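## Task

Using the probe, examine the LC port found in the fifth of six columns counted from the left, the sixth of ten blocks counted from the top, and the second of four holes counted from the top. Report whether its end face is clean, dirty or damaged, and finish with the probe withdrawn. The probe only captures an image while fully inserted and kept motionless. Bumping or forcing anything else may fail the task, and so will the robot toppling or being left tilted. The finished_scene answer holds only the name(s), comma-separated, e.g. answer="comet, unicorn".

## Robot and tools

ROBOT. A LinearBot: an omnidirectional wheeled base with a column about 1.7 m high. A carriage rides up and down it (lift_m, 0 to 1 m) and holds two identical six-joint arms, each ending in a two-finger gripper. Arm bases sit roughly 0.57 m + lift_m above the floor; carriage parts hang about 0.15 m below them. A hand reaches about 0.78 m from its shoulder but only about 0.38 m below its arm base. Hands are about 0.16 m long, 0.1 m wide (0.14 m open); fingertips taper to about 5 mm thick. Parked arm: joints 1-6 = 0, 0.05, 0.05, 1.45, 0, 0. Cameras: carriage_camera (fixed, forward, tilted about 20 degrees down), left_wrist_camera and right_wrist_camera (looking past the fingertips).

FRAMES. Base frame: origin on the floor below the base centre, x forward, y left, z up, metres. left_hand and right_hand report the midpoint between the finger pads in this frame; quat_wxyz gives hand orientation (hand z along the fingers, y is the opening direction). Odometry frame = base frame at scene start; base_odometry counts wheel turns only (slip counts as motion), heading in rad, left positive, -3.142 to 3.142. Reported hand positions may be off, usually with the real hand lower, worse at long reach.

TOOL move. Optional keys: base, joints, speeds, min_time_s, cameras. With no action it just reports state and images.
- base: exactly one relative command, an offset from where the base last measured itself: {"translate_m": d} forward positive, -2 to 2 m; {"strafe_m": d} left positive, -2 to 2 m; {"rotate_rad": d} counter-clockwise positive, -6.3 to 6.3 rad.
- joints: absolute targets, one named key per joint (no lists), each arm separately: lift_m 0 to 1 (m); left_joint1_rad -2.617 to 3.054 (yaw about vertical, 0 forward, positive left); left_joint2_rad 0 to 3.141 (shoulder: 0 upper arm back and level, 1.57 vertical, 3.14 forward level); left_joint3_rad 0 to 3.141 (elbow, 0 folded, 3.14 straight); left_joint4_rad -1.57 to 1.57 (wrist pitch, positive lifts fingertips); left_joint5_rad -1.57 to 1.57 (wrist yaw, positive swings fingertips right); left_joint6_rad -2.094 to 2.094 (roll about finger axis, positive clockwise seen from forearm); left_gripper_m 0 to 0.093 (pad gap in m). right_* keys are identical. Omitted joints may keep pushing toward earlier targets.
- speeds: per-call caps: translate_m and strafe_m 0.02-0.5 m/s, rotate_rad 0.05-1.57 rad/s, lift_m 0.08-0.25 m/s (max is default).
- min_time_s: 0.1-8 s, minimum duration for each arm/gripper motion; gives straighter, gentler paths.
- cameras: list of camera names or "all"; omitted/null = all, [] = none.
Unknown keys make the call invalid; out-of-range values are refused, and a refusal or a stop cancels your remaining move/wait/finished_scene calls in that reply. No action exceeds 15 s; base drives stop at 14 s (time_out).

TOOL wait: seconds 0 to 10, plus cameras; nothing new is commanded. TOOL zoom_image: camera name and region [x0, y0, x1, y1] in image pixels (origin top-left, at most 504x504) of that camera's latest image in the scene. TOOL read_manual: licence text only. TOOL finished_scene: scene (1 or 2) and answer string ("unknown" if not found); irreversible.

RESULTS. move line: "done" or the worst status. base_status and joint_status per motion: done (for the base, wheels turned as told even if slipping), off_target (resting short, may still push), contact_stop or time_out (target dropped, holding in place), not_followed (a self-collision check withheld the arm's targets; the robot may keep trying). on_its_own lists uncommanded behaviour; "held at" shows a target. motor_effort is percent of max, bracketed value is the peak. Joint torques are noisy with offsets; joints 1-3 wrap at ±28 N m. MOTOR HOT appears at 75 °C; at 100 °C an OVER-TEMPERATURE FAULT drops that arm for 30-60 s and its keys show limit_stop_at_motor_heat (resend targets afterward). The pictures line gives image order. Camera calibration: images 896x504, pinhole with radial distortion; the carriage camera sits near (0.12, 0, 1.03) m at lift 0.

AVOID. Arms have no contact stop: a blocked arm keeps pressing, heats, and snaps to target once freed. The base stops on contact only via wheel effort and ignores the arms. Arm-on-arm hits or presses can end the scene; to escape a withheld pair, first send one arm its current readings with joint 1 swung away, then the other in a later call. Keep the carriage low and arms tucked when driving; tipping is likeliest high, extended, pushing or stopping suddenly; only images reveal leaning. Never reverse under a table edge into the column. If pinned after a stop, drive about 0.2 m back. Park arms when idle or when MOTOR HOT appears; stretched arms heat within minutes. Push the probe in gently, hold it still, then withdraw without dragging on neighbouring ports. The robot keeps its last command while you deliberate.

Each tool is called after "Emit:" by a JSON object that holds its "method" and its "body".

## Session

Emit:
{"method": "move", "body": {}}

Scene clock: 0.00 s.
Joint torques (N m): no reading
base_odometry: x=+0.000 y=+0.000 heading=+0.000
base_status: not commanded
joint_positions: lift_m=+0.024 left_joint1_rad=-0.576 left_joint2_rad=+1.220 left_joint3_rad=+0.845 left_joint4_rad=+0.550 left_joint5_rad=+0.198 left_joint6_rad=-0.034 left_gripper_m=+0.09396 right_joint1_rad=+0.433 right_joint2_rad=+1.218 right_joint3_rad=+0.744 right_joint4_rad=+0.425 right_joint5_rad=+0.443 right_joint6_rad=-0.006 right_gripper_m=+0.04771
joint_status: not commanded
motor_effort: lift_m=+23 drive_wheels=-2
left_hand: x=+0.5497 y=+0.0436 z=+0.9831 quat_wxyz=(+0.708, +0.244, +0.596, -0.290) (m; base frame)
right_hand: x=+0.6144 y=-0.1976 z=+0.9051 quat_wxyz=(+0.691, -0.006, +0.723, -0.013) (m; base frame)
pictures: carriage_camera, left_wrist_camera, right_wrist_camera

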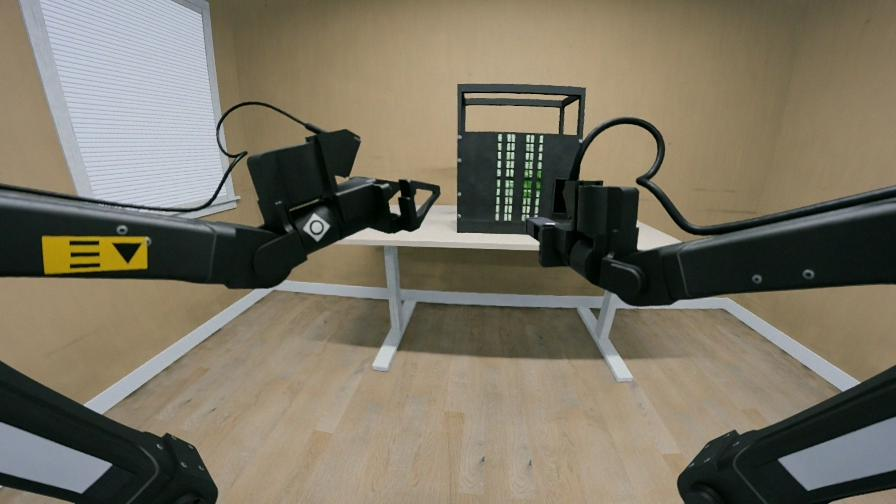

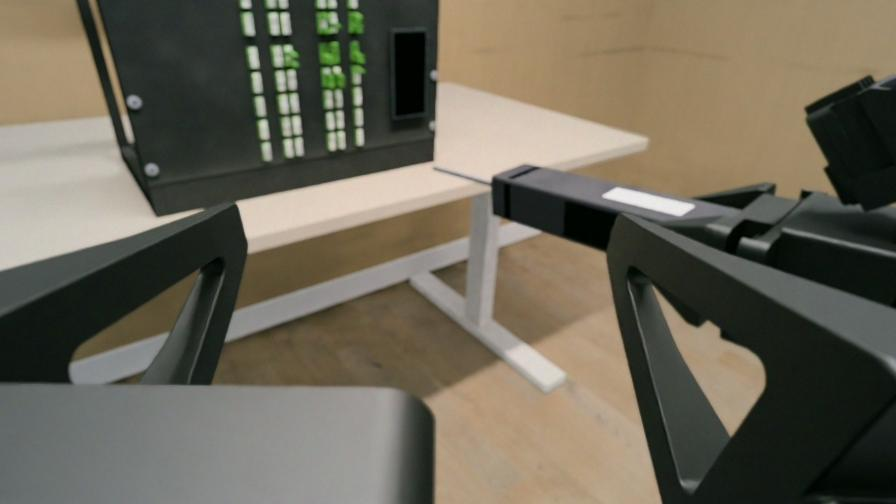

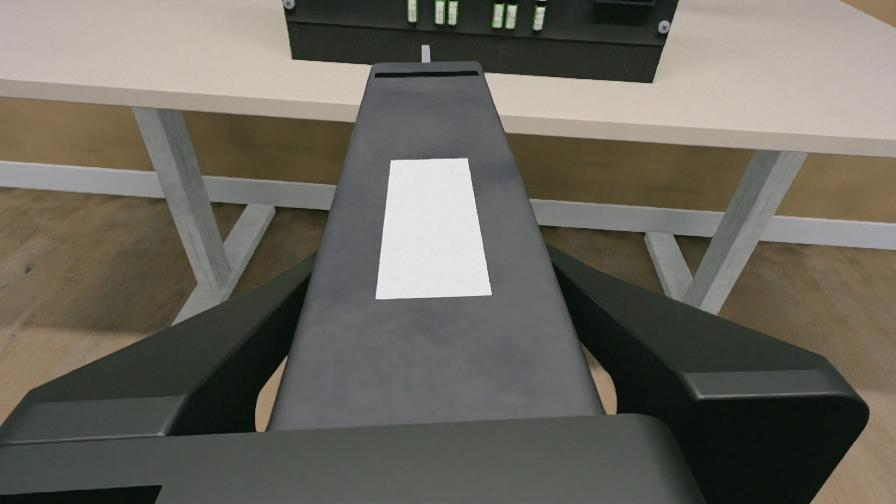

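Emit:
{"method": "zoom_image", "body": {"camera": "carriage_camera", "region": [440, 70, 620, 250]}}

Emit:
{"method": "zoom_image", "body": {"camera": "left_wrist_camera", "region": [200, 0, 460, 180]}}

Emit:
{"method": "zoom_image", "body": {"camera": "right_wrist_camera", "region": [340, 0, 600, 180]}}

Emit:
{"method": "zoom_image", "body": {"camera": "left_wrist_camera", "region": [420, 100, 740, 300]}}

Scaled by 2.800 from the camera's 896x504 image, which has a finer 1280x720 frame.

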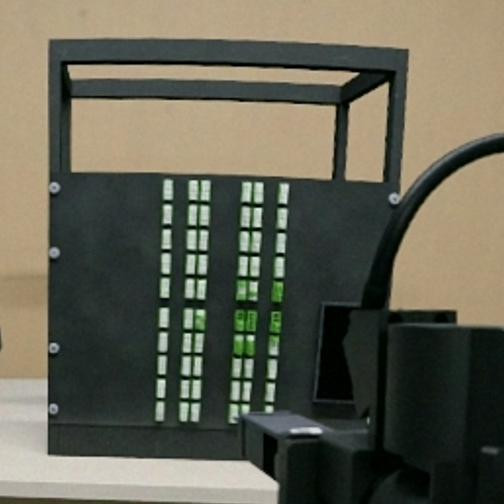

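Scaled by 1.938 from the camera's 896x504 image, which has a finer 1280x720 frame.

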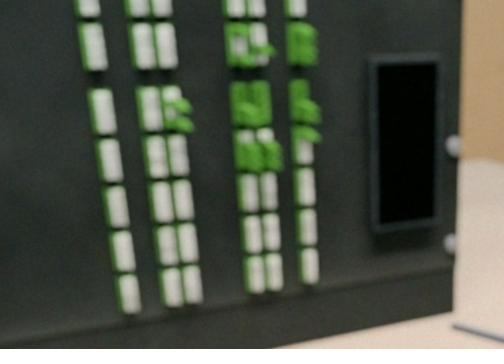

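Scaled by 1.938 from the camera's 896x504 image, which has a finer 1280x720 frame.

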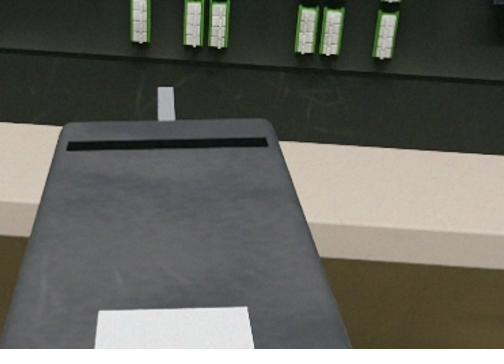

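Scaled by 1.575 from the camera's 896x504 image, which has a finer 1280x720 frame.

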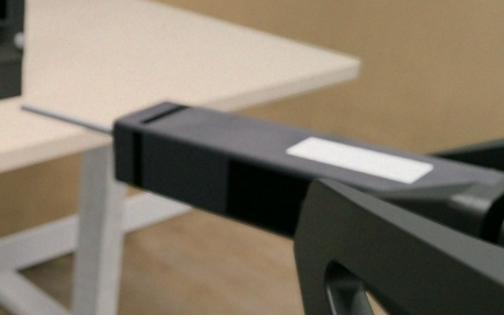

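Emit:
{"method": "move", "body": {"base": {"strafe_m": -0.10}, "speeds": {"strafe_m": 0.1}, "cameras": []}}

Emit:
{"method": "move", "body": {"base": {"translate_m": 0.12}, "speeds": {"translate_m": 0.1}}}

Emit:
{"method": "zoom_image", "body": {"camera": "left_wrist_camera", "region": [200, 0, 600, 200]}}

Emit:
{"method": "zoom_image", "body": {"camera": "carriage_camera", "region": [400, 40, 620, 250]}}

Scene clock: 51.33 s.
Joint torques (N m): left_arm=[0.27 -3.85 8.39 1.97 0.08 -0.02] | right_arm=[0.18 -4.62 7.23 2.38 0.01 -0.01]
move: done
base_odometry: x=+0.000 y=-0.100 heading=+0.001
base_status: done
joint_positions: lift_m=+0.024 left_joint1_rad=-0.577 left_joint2_rad=+1.220 left_joint3_rad=+0.845 left_joint4_rad=+0.550 left_joint5_rad=+0.198 left_joint6_rad=-0.034 left_gripper_m=+0.09396 right_joint1_rad=+0.433 right_joint2_rad=+1.222 right_joint3_rad=+0.740 right_joint4_rad=+0.423 right_joint5_rad=+0.442 right_joint6_rad=-0.006 right_gripper_m=+0.04771
joint_status: not commanded
motor_effort: lift_m=+23(23) drive_wheels=-5(15)
left_hand: x=+0.5495 y=+0.0434 z=+0.9831 quat_wxyz=(+0.708, +0.244, +0.596, -0.290) (m; base frame)
right_hand: x=+0.6147 y=-0.1973 z=+0.9013 quat_wxyz=(+0.688, -0.008, +0.726, -0.014) (m; base frame)
pictures: none
No camera images: "cameras" was empty.

Scene clock: 53.23 s.
Joint torques (N m): left_arm=[0.43 -3.81 8.34 1.97 0.08 0] | right_arm=[0.17 -4.67 7.19 2.4 0 -0.01]
move: done
base_odometry: x=+0.120 y=-0.100 heading=+0.000
base_status: done
joint_positions: lift_m=+0.024 left_joint1_rad=-0.577 left_joint2_rad=+1.220 left_joint3_rad=+0.845 left_joint4_rad=+0.550 left_joint5_rad=+0.198 left_joint6_rad=-0.034 left_gripper_m=+0.09396 right_joint1_rad=+0.433 right_joint2_rad=+1.223 right_joint3_rad=+0.740 right_joint4_rad=+0.421 right_joint5_rad=+0.442 right_joint6_rad=-0.006 right_gripper_m=+0.04771
joint_status: not commanded
motor_effort: lift_m=+23(23) drive_wheels=-2(12)
left_hand: x=+0.5495 y=+0.0434 z=+0.9833 quat_wxyz=(+0.708, +0.244, +0.596, -0.290) (m; base frame)
right_hand: x=+0.6148 y=-0.1973 z=+0.9005 quat_wxyz=(+0.687, -0.008, +0.727, -0.015) (m; base frame)
pictures: carriage_camera, left_wrist_camera, right_wrist_camera
camera_calibration:
left_wrist_camera: T_world_to_cam=[[-0.715988, -0.696949, 0.0402902, 0.375306], [-0.349039, 0.307398, -0.885256, 1.0483], [0.604594, -0.647895, -0.463355, 0.277071], [0, 0, 0, 1]] pos_world=[0.467095, 0.118839, 1.04127]
right_wrist_camera: T_world_to_cam=[[-0.0373581, -0.999227, 0.0122592, -0.182632], [-0.608526, 0.0130166, -0.793428, 1.09834], [0.792654, -0.037101, -0.608541, 0.174643], [0, 0, 0, 1]] pos_world=[0.523116, -0.190309, 0.979973]

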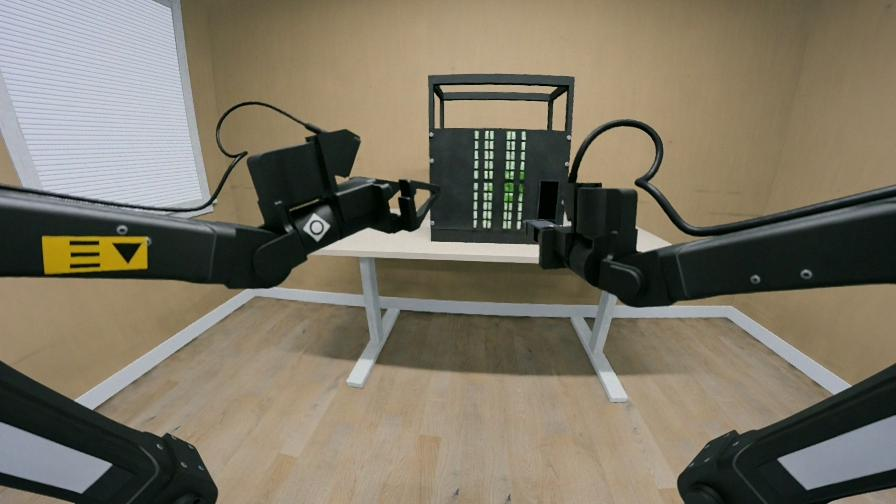

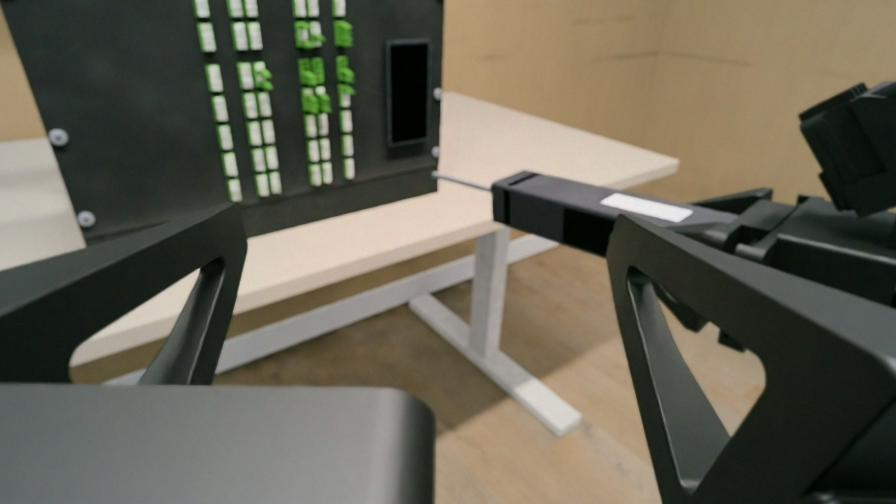

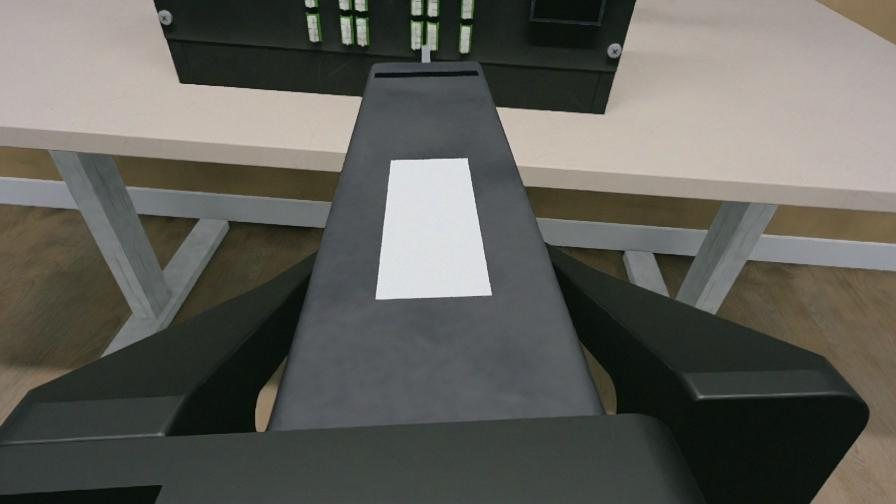

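Scaled by 1.260 from the camera's 896x504 image, which has a finer 1280x720 frame.

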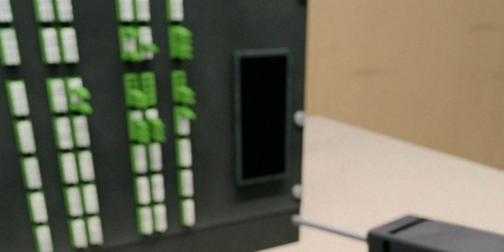

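Scaled by 2.291 from the camera's 896x504 image, which has a finer 1280x720 frame.

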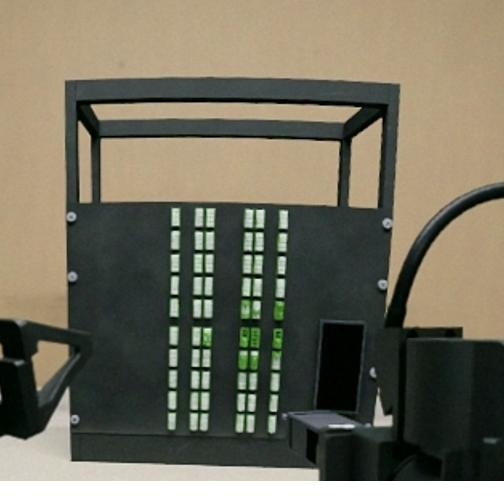

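Emit:
{"method": "move", "body": {"joints": {"lift_m": 0.10}}}

Emit:
{"method": "zoom_image", "body": {"camera": "right_wrist_camera", "region": [260, 0, 620, 200]}}

Emit:
{"method": "zoom_image", "body": {"camera": "left_wrist_camera", "region": [200, 50, 600, 250]}}

Scene clock: 71.57 s.
Joint torques (N m): left_arm=[0.34 -3.88 8.27 1.88 0.07 0.02] | right_arm=[0.18 -5.14 7.97 2.4 0.01 0]
move: done
base_odometry: x=+0.120 y=-0.100 heading=+0.000
base_status: not commanded
joint_positions: lift_m=+0.100 left_joint1_rad=-0.577 left_joint2_rad=+1.220 left_joint3_rad=+0.845 left_joint4_rad=+0.556 left_joint5_rad=+0.198 left_joint6_rad=-0.034 left_gripper_m=+0.09396 right_joint1_rad=+0.433 right_joint2_rad=+1.227 right_joint3_rad=+0.729 right_joint4_rad=+0.419 right_joint5_rad=+0.442 right_joint6_rad=-0.006 right_gripper_m=+0.04771
joint_status: all done
motor_effort: lift_m=+23(29) drive_wheels=-1(4)
left_hand: x=+0.5493 y=+0.0436 z=+1.0603 quat_wxyz=(+0.710, +0.244, +0.594, -0.290) (m; base frame)
right_hand: x=+0.6147 y=-0.1973 z=+0.9692 quat_wxyz=(+0.681, -0.011, +0.732, -0.017) (m; base frame)
pictures: carriage_camera, left_wrist_camera, right_wrist_camera
camera_calibration:
carriage_camera: T_world_to_cam=[[-0.00391663, -0.999985, -0.00383378, 0.00365404], [-0.343723, 0.00494646, -0.939058, 1.07885], [0.939063, -0.00236019, -0.343737, 0.267162], [0, 0, 0, 1]] pos_world=[0.119957, -0.00105194, 1.10495]
left_wrist_camera: T_world_to_cam=[[-0.71618, -0.696825, 0.0390102, 0.373586], [-0.344759, 0.304629, -0.887886, 1.11692], [0.606817, -0.649335, -0.458406, 0.30656], [0, 0, 0, 1]] pos_world=[0.466597, 0.119138, 1.11765]
right_wrist_camera: T_world_to_cam=[[-0.0370846, -0.999119, 0.0196521, -0.190852], [-0.620339, 0.00759864, -0.784297, 1.15007], [0.783456, -0.0412763, -0.620075, 0.232526], [0, 0, 0, 1]] pos_world=[0.524181, -0.189825, 1.04993]

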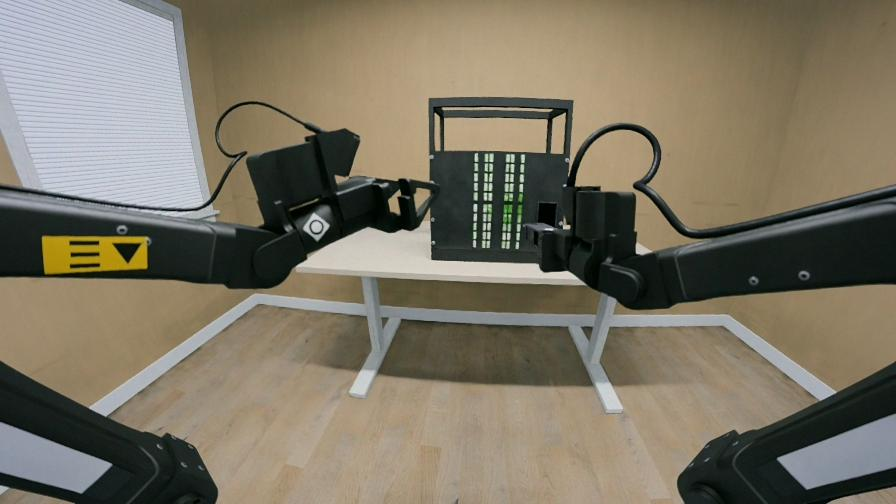

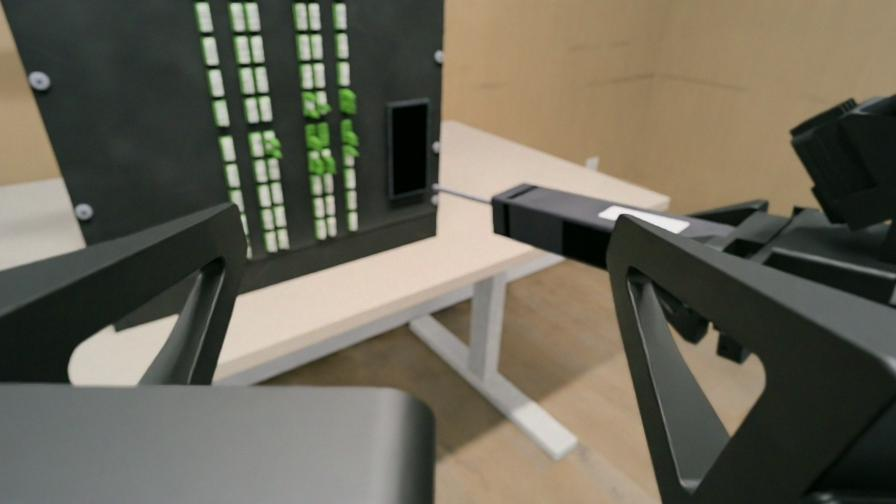

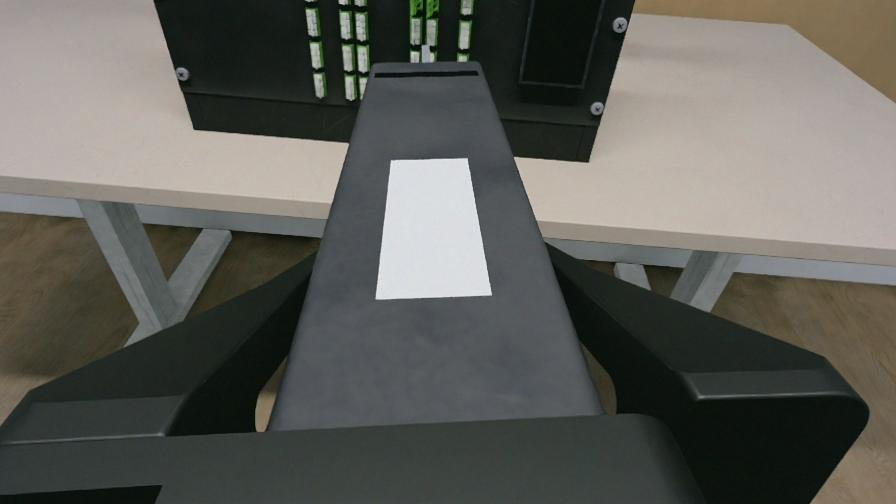

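Scaled by 1.400 from the camera's 896x504 image, which has a finer 1280x720 frame.

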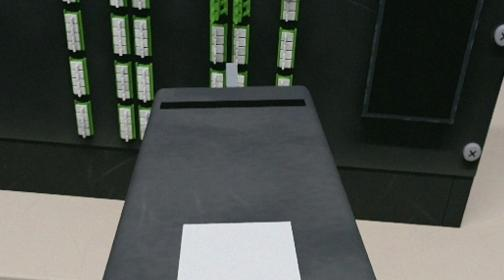

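Scaled by 1.260 from the camera's 896x504 image, which has a finer 1280x720 frame.

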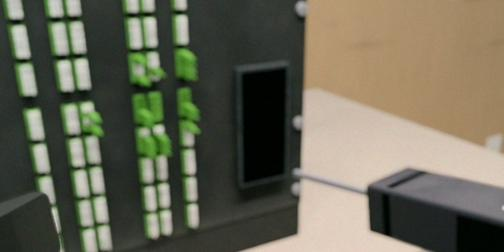

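Emit:
{"method": "move", "body": {"base": {"rotate_rad": -0.11}, "joints": {"right_joint1_rad": 0.433, "right_joint2_rad": 1.227, "right_joint3_rad": 0.729, "right_joint4_rad": 0.49, "right_joint5_rad": 0.442, "right_joint6_rad": 0.0}, "speeds": {"rotate_rad": 0.1}, "min_time_s": 2}}

Emit:
{"method": "zoom_image", "body": {"camera": "right_wrist_camera", "region": [120, 0, 620, 200]}}

Emit:
{"method": "zoom_image", "body": {"camera": "carriage_camera", "region": [380, 80, 580, 280]}}

Scene clock: 121.37 s.
Joint torques (N m): left_arm=[0.39 -3.93 8.31 1.9 0.09 -0.01] | right_arm=[0.21 -4.27 7.16 2.44 0 0.07]
move: off_target
base_odometry: x=+0.120 y=-0.100 heading=-0.109
base_status: done
joint_positions: lift_m=+0.100 left_joint1_rad=-0.577 left_joint2_rad=+1.220 left_joint3_rad=+0.845 left_joint4_rad=+0.556 left_joint5_rad=+0.198 left_joint6_rad=-0.034 left_gripper_m=+0.09396 right_joint1_rad=+0.432 right_joint2_rad=+1.227 right_joint3_rad=+0.723 right_joint4_rad=+0.419 right_joint5_rad=+0.442 right_joint6_rad=-0.006 right_gripper_m=+0.04771
joint_status: right_joint4_rad off_target (ended at +0.419, target +0.490); the others done
motor_effort: lift_m=+23(23) drive_wheels=-1(12)
left_hand: x=+0.5491 y=+0.0433 z=+1.0603 quat_wxyz=(+0.710, +0.244, +0.594, -0.290) (m; base frame)
right_hand: x=+0.6142 y=-0.1976 z=+0.9660 quat_wxyz=(+0.679, -0.012, +0.734, -0.018) (m; base frame)
pictures: carriage_camera, left_wrist_camera, right_wrist_camera
camera_calibration:
carriage_camera: T_world_to_cam=[[-0.00391663, -0.999985, -0.00383378, 0.00365404], [-0.343723, 0.00494646, -0.939058, 1.07885], [0.939063, -0.00236019, -0.343737, 0.267162], [0, 0, 0, 1]] pos_world=[0.119957, -0.00105194, 1.10495]
left_wrist_camera: T_world_to_cam=[[-0.716687, -0.696303, 0.0389981, 0.373635], [-0.344544, 0.304903, -0.887876, 1.11677], [0.60634, -0.649766, -0.458427, 0.306855], [0, 0, 0, 1]] pos_world=[0.466496, 0.119042, 1.11765]
right_wrist_camera: T_world_to_cam=[[-0.0369773, -0.999058, 0.0227212, -0.19416], [-0.625233, 0.00539241, -0.78042, 1.14608], [0.779562, -0.0430639, -0.624843, 0.237464], [0, 0, 0, 1]] pos_world=[0.524266, -0.189931, 1.04721]

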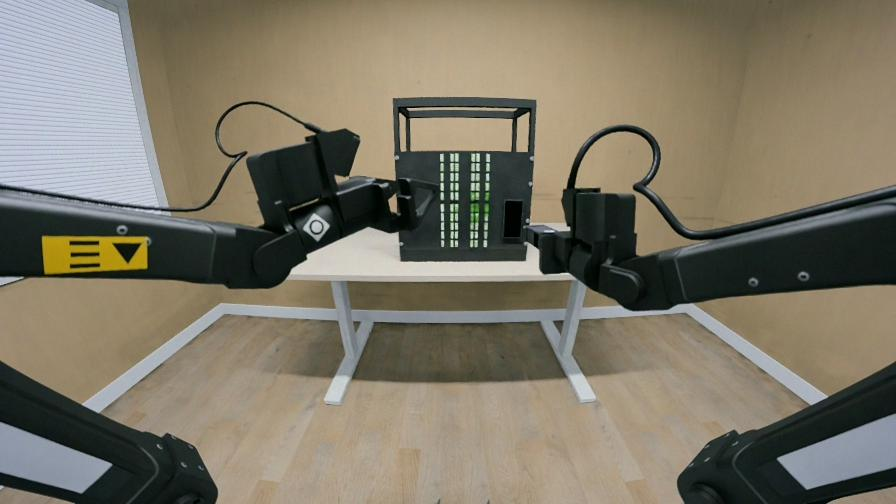

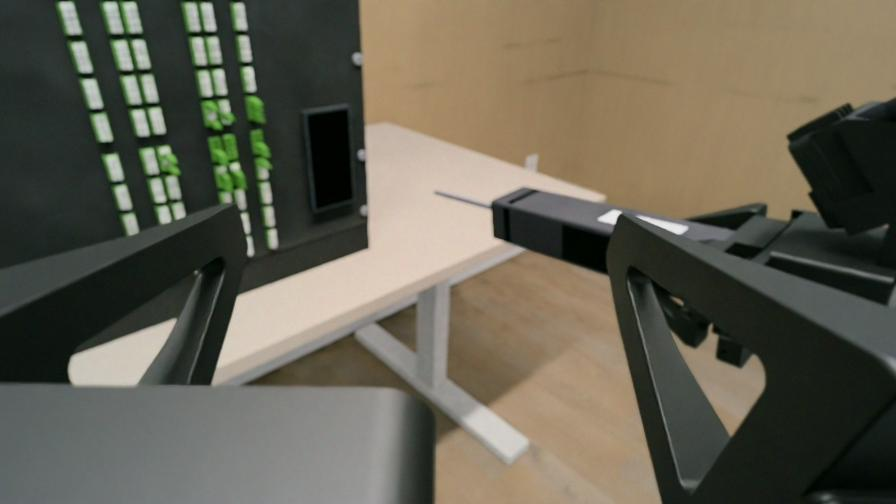

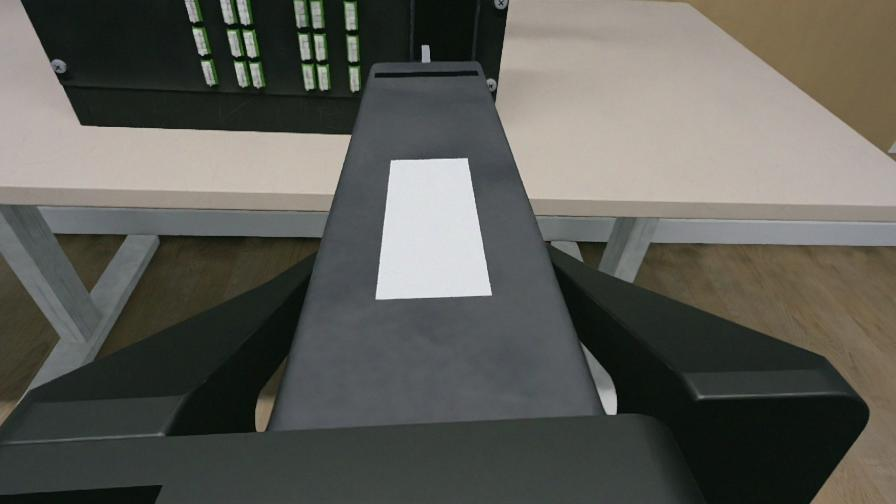

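Scaled by 1.008 from the camera's 896x504 image, which has a finer 1280x720 frame.

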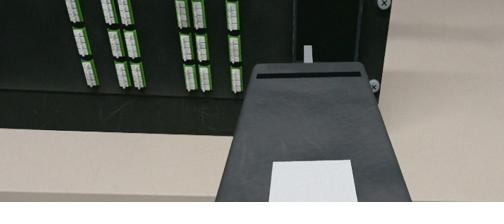

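Scaled by 2.520 from the camera's 896x504 image, which has a finer 1280x720 frame.

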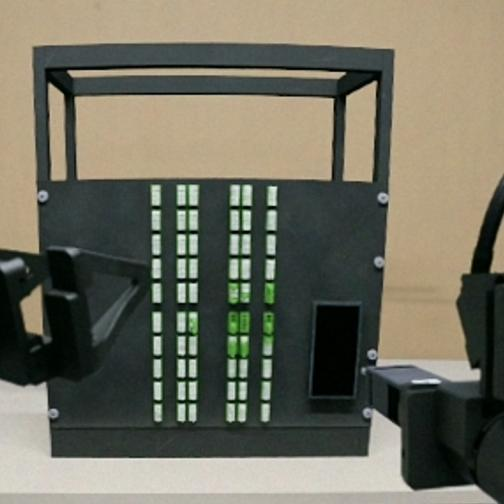

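Emit:
{"method": "move", "body": {"base": {"strafe_m": 0.09}, "joints": {"right_joint4_rad": 0.65}, "speeds": {"strafe_m": 0.1}, "min_time_s": 2, "cameras": []}}

Emit:
{"method": "move", "body": {"joints": {"right_joint4_rad": 0.49}, "min_time_s": 2}}

Emit:
{"method": "zoom_image", "body": {"camera": "right_wrist_camera", "region": [300, 0, 560, 120]}}

Scene clock: 149.87 s.
Joint torques (N m): left_arm=[0.43 -3.88 8.24 1.91 0.07 0.02] | right_arm=[0.16 -4.62 7.08 2.55 -0.03 0.06]
move: off_target
base_odometry: x=+0.130 y=-0.011 heading=-0.109
base_status: done
joint_positions: lift_m=+0.100 left_joint1_rad=-0.578 left_joint2_rad=+1.220 left_joint3_rad=+0.845 left_joint4_rad=+0.556 left_joint5_rad=+0.198 left_joint6_rad=-0.034 left_gripper_m=+0.09396 right_joint1_rad=+0.433 right_joint2_rad=+1.231 right_joint3_rad=+0.723 right_joint4_rad=+0.564 right_joint5_rad=+0.441 right_joint6_rad=-0.006 right_gripper_m=+0.04771
joint_status: right_joint4_rad off_target (ended at +0.564, target +0.650)
motor_effort: lift_m=+23(23) drive_wheels=+3(15)
left_hand: x=+0.5490 y=+0.0432 z=+1.0602 quat_wxyz=(+0.710, +0.244, +0.594, -0.291) (m; base frame)
right_hand: x=+0.6152 y=-0.1968 z=+0.9975 quat_wxyz=(+0.725, +0.009, +0.689, +0.003) (m; base frame)
pictures: none
No camera images: "cameras" was empty.

Scene clock: 152.17 s.
Joint torques (N m): left_arm=[0.47 -3.88 8.31 1.9 0.08 -0.02] | right_arm=[0.12 -4.62 7.15 2.35 0.01 0.08]
move: off_target
base_odometry: x=+0.130 y=-0.011 heading=-0.109
base_status: not commanded
joint_positions: lift_m=+0.100 left_joint1_rad=-0.578 left_joint2_rad=+1.220 left_joint3_rad=+0.845 left_joint4_rad=+0.556 left_joint5_rad=+0.198 left_joint6_rad=-0.034 left_gripper_m=+0.09396 right_joint1_rad=+0.433 right_joint2_rad=+1.231 right_joint3_rad=+0.723 right_joint4_rad=+0.429 right_joint5_rad=+0.441 right_joint6_rad=-0.006 right_gripper_m=+0.04771
joint_status: right_joint4_rad off_target (ended at +0.430, target +0.490)
motor_effort: lift_m=+23(23) drive_wheels=+3(3)
left_hand: x=+0.5490 y=+0.0432 z=+1.0602 quat_wxyz=(+0.710, +0.244, +0.594, -0.291) (m; base frame)
right_hand: x=+0.6149 y=-0.1969 z=+0.9668 quat_wxyz=(+0.681, -0.011, +0.732, -0.017) (m; base frame)
pictures: carriage_camera, left_wrist_camera, right_wrist_camera
camera_calibration:
carriage_camera: T_world_to_cam=[[-0.00391663, -0.999985, -0.00383378, 0.00365404], [-0.343723, 0.00494646, -0.939058, 1.07885], [0.939063, -0.00236019, -0.343737, 0.267162], [0, 0, 0, 1]] pos_world=[0.119957, -0.00105194, 1.10495]
left_wrist_camera: T_world_to_cam=[[-0.716955, -0.69602, 0.0391398, 0.373433], [-0.344767, 0.305219, -0.887681, 1.11659], [0.605897, -0.649921, -0.458793, 0.307317], [0, 0, 0, 1]] pos_world=[0.466495, 0.118843, 1.11755]
right_wrist_camera: T_world_to_cam=[[-0.035959, -0.999154, 0.0199401, -0.191392], [-0.620844, 0.00669945, -0.783905, 1.14805], [0.783109, -0.0405682, -0.62056, 0.231643], [0, 0, 0, 1]] pos_world=[0.524475, -0.189524, 1.04753]

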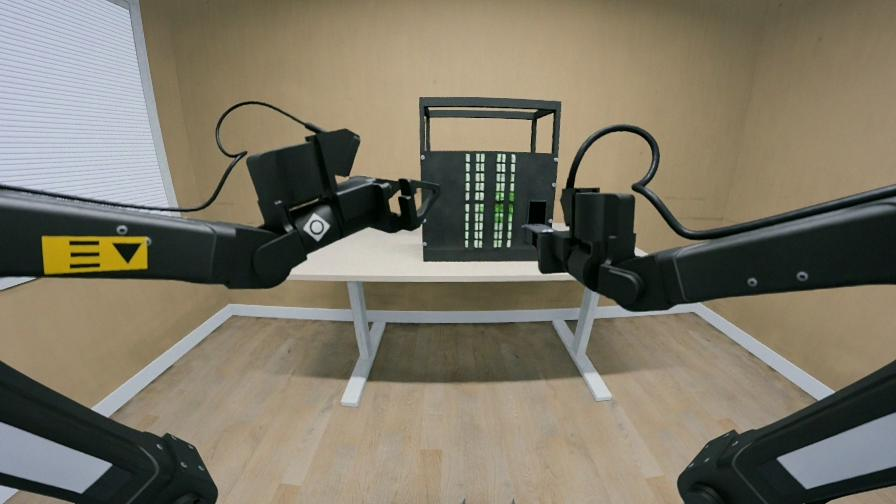

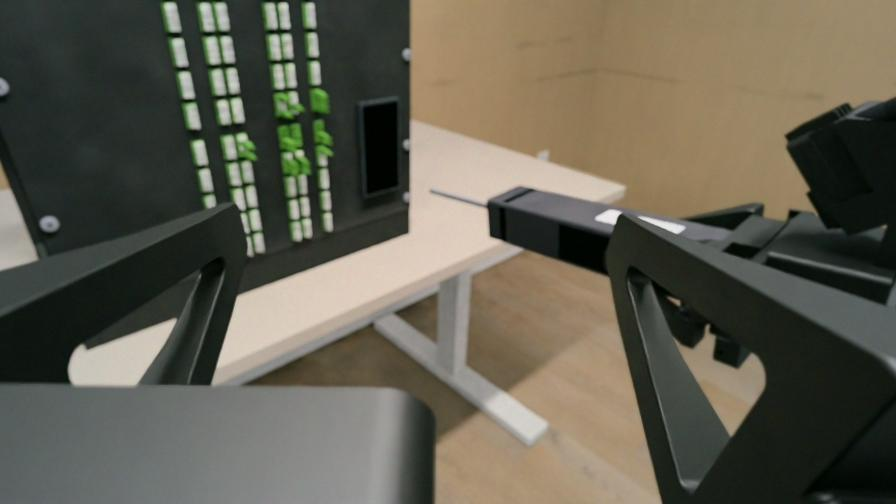

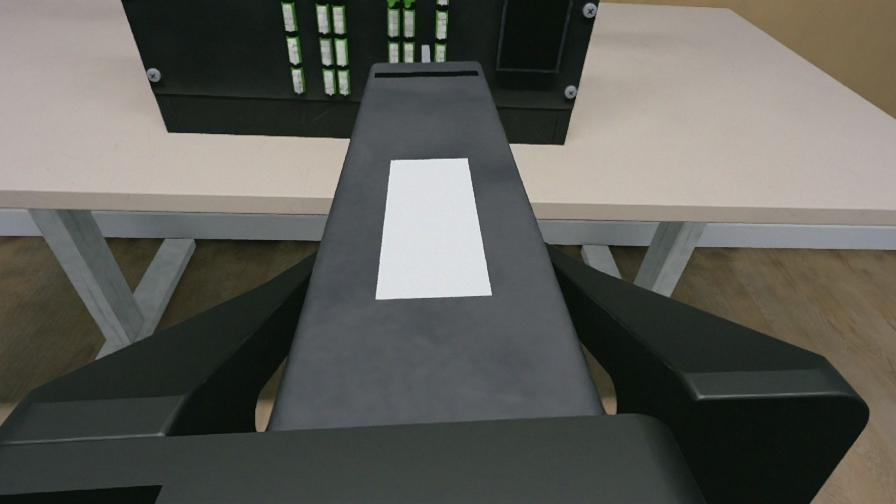

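Scaled by 1.938 from the camera's 896x504 image, which has a finer 1280x720 frame.

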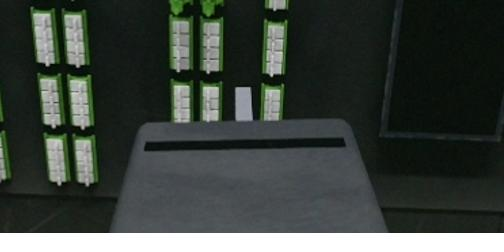

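Emit:
{"method": "move", "body": {"base": {"strafe_m": 0.015}, "joints": {"right_joint4_rad": 0.565}, "speeds": {"strafe_m": 0.1}, "min_time_s": 2}}

Emit:
{"method": "zoom_image", "body": {"camera": "right_wrist_camera", "region": [300, 0, 560, 120]}}

Emit:
{"method": "zoom_image", "body": {"camera": "left_wrist_camera", "region": [240, 60, 580, 280]}}

Emit:
{"method": "zoom_image", "body": {"camera": "carriage_camera", "region": [460, 140, 600, 280]}}

Scene clock: 191.53 s.
Joint torques (N m): left_arm=[0.4 -3.82 8.34 1.91 0.08 -0.02] | right_arm=[0.02 -4.63 7.16 2.59 0.02 0.07]
move: off_target
base_odometry: x=+0.132 y=+0.004 heading=-0.110
base_status: done
joint_positions: lift_m=+0.100 left_joint1_rad=-0.576 left_joint2_rad=+1.220 left_joint3_rad=+0.845 left_joint4_rad=+0.556 left_joint5_rad=+0.198 left_joint6_rad=-0.034 left_gripper_m=+0.09396 right_joint1_rad=+0.434 right_joint2_rad=+1.231 right_joint3_rad=+0.723 right_joint4_rad=+0.479 right_joint5_rad=+0.440 right_joint6_rad=-0.006 right_gripper_m=+0.04771
joint_status: right_joint4_rad off_target (ended at +0.479, target +0.565)
motor_effort: lift_m=+23(23) drive_wheels=+2(15)
left_hand: x=+0.5494 y=+0.0437 z=+1.0602 quat_wxyz=(+0.710, +0.244, +0.594, -0.290) (m; base frame)
right_hand: x=+0.6153 y=-0.1959 z=+0.9781 quat_wxyz=(+0.698, -0.005, +0.716, -0.008) (m; base frame)
pictures: carriage_camera, left_wrist_camera, right_wrist_camera
camera_calibration:
carriage_camera: T_world_to_cam=[[-0.00391663, -0.999985, -0.00383378, 0.00365404], [-0.343723, 0.00494646, -0.939058, 1.07885], [0.939063, -0.00236019, -0.343737, 0.267162], [0, 0, 0, 1]] pos_world=[0.119957, -0.00105194, 1.10495]
left_wrist_camera: T_world_to_cam=[[-0.715922, -0.697086, 0.0390694, 0.373575], [-0.345167, 0.304742, -0.887689, 1.11679], [0.60689, -0.649002, -0.458783, 0.306865], [0, 0, 0, 1]] pos_world=[0.466697, 0.119237, 1.11755]
right_wrist_camera: T_world_to_cam=[[-0.0336491, -0.999431, -0.00244951, -0.170239], [-0.585074, 0.0216854, -0.81069, 1.16428], [0.810281, -0.0258458, -0.585471, 0.190295], [0, 0, 0, 1]] pos_world=[0.521269, -0.190472, 1.05487]

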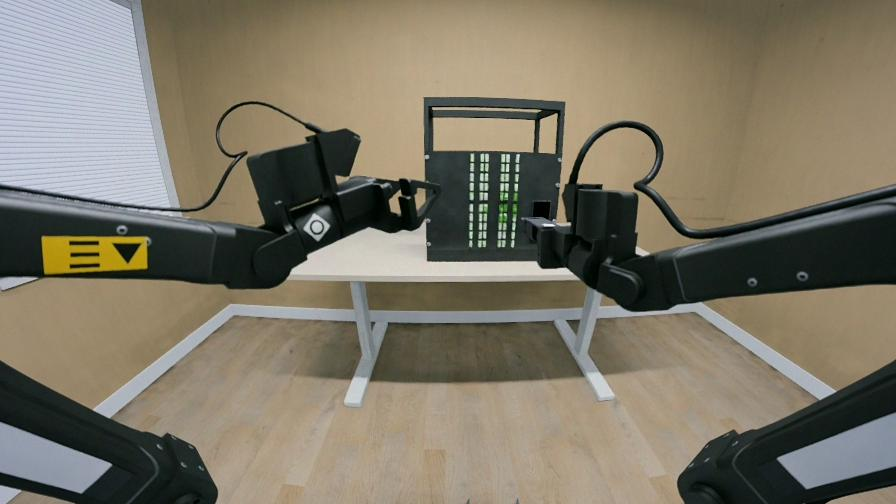

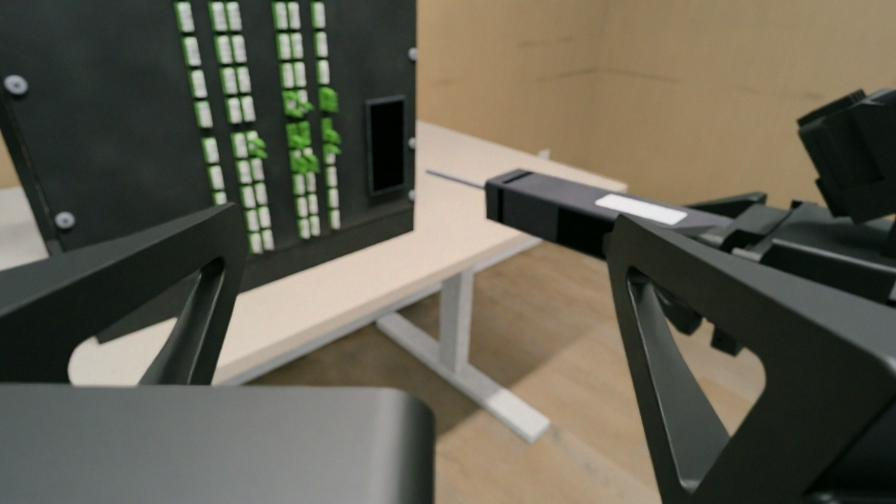

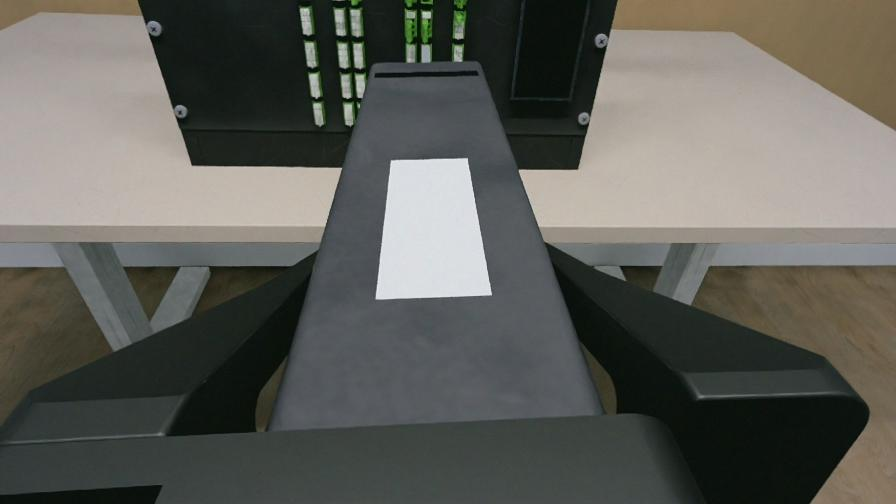

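Scaled by 1.938 from the camera's 896x504 image, which has a finer 1280x720 frame.

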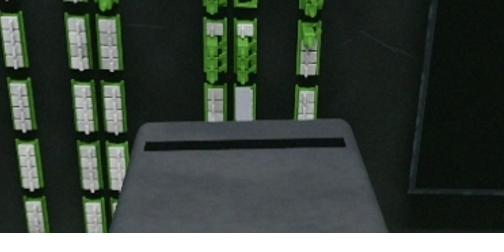

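Scaled by 1.482 from the camera's 896x504 image, which has a finer 1280x720 frame.

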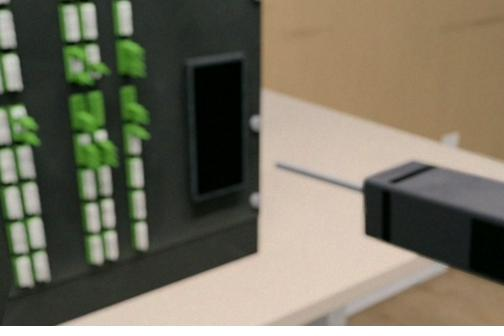

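Scaled by 3.600 from the camera's 896x504 image, which has a finer 1280x720 frame.

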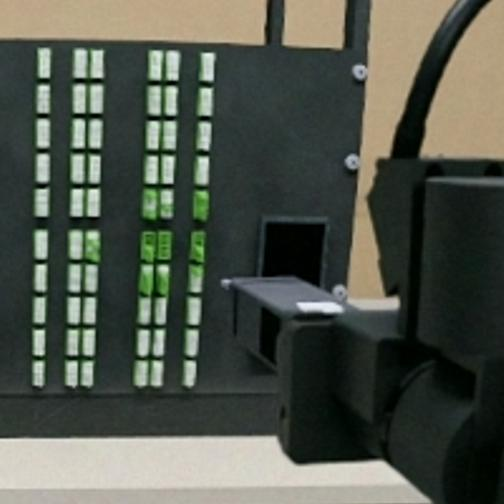

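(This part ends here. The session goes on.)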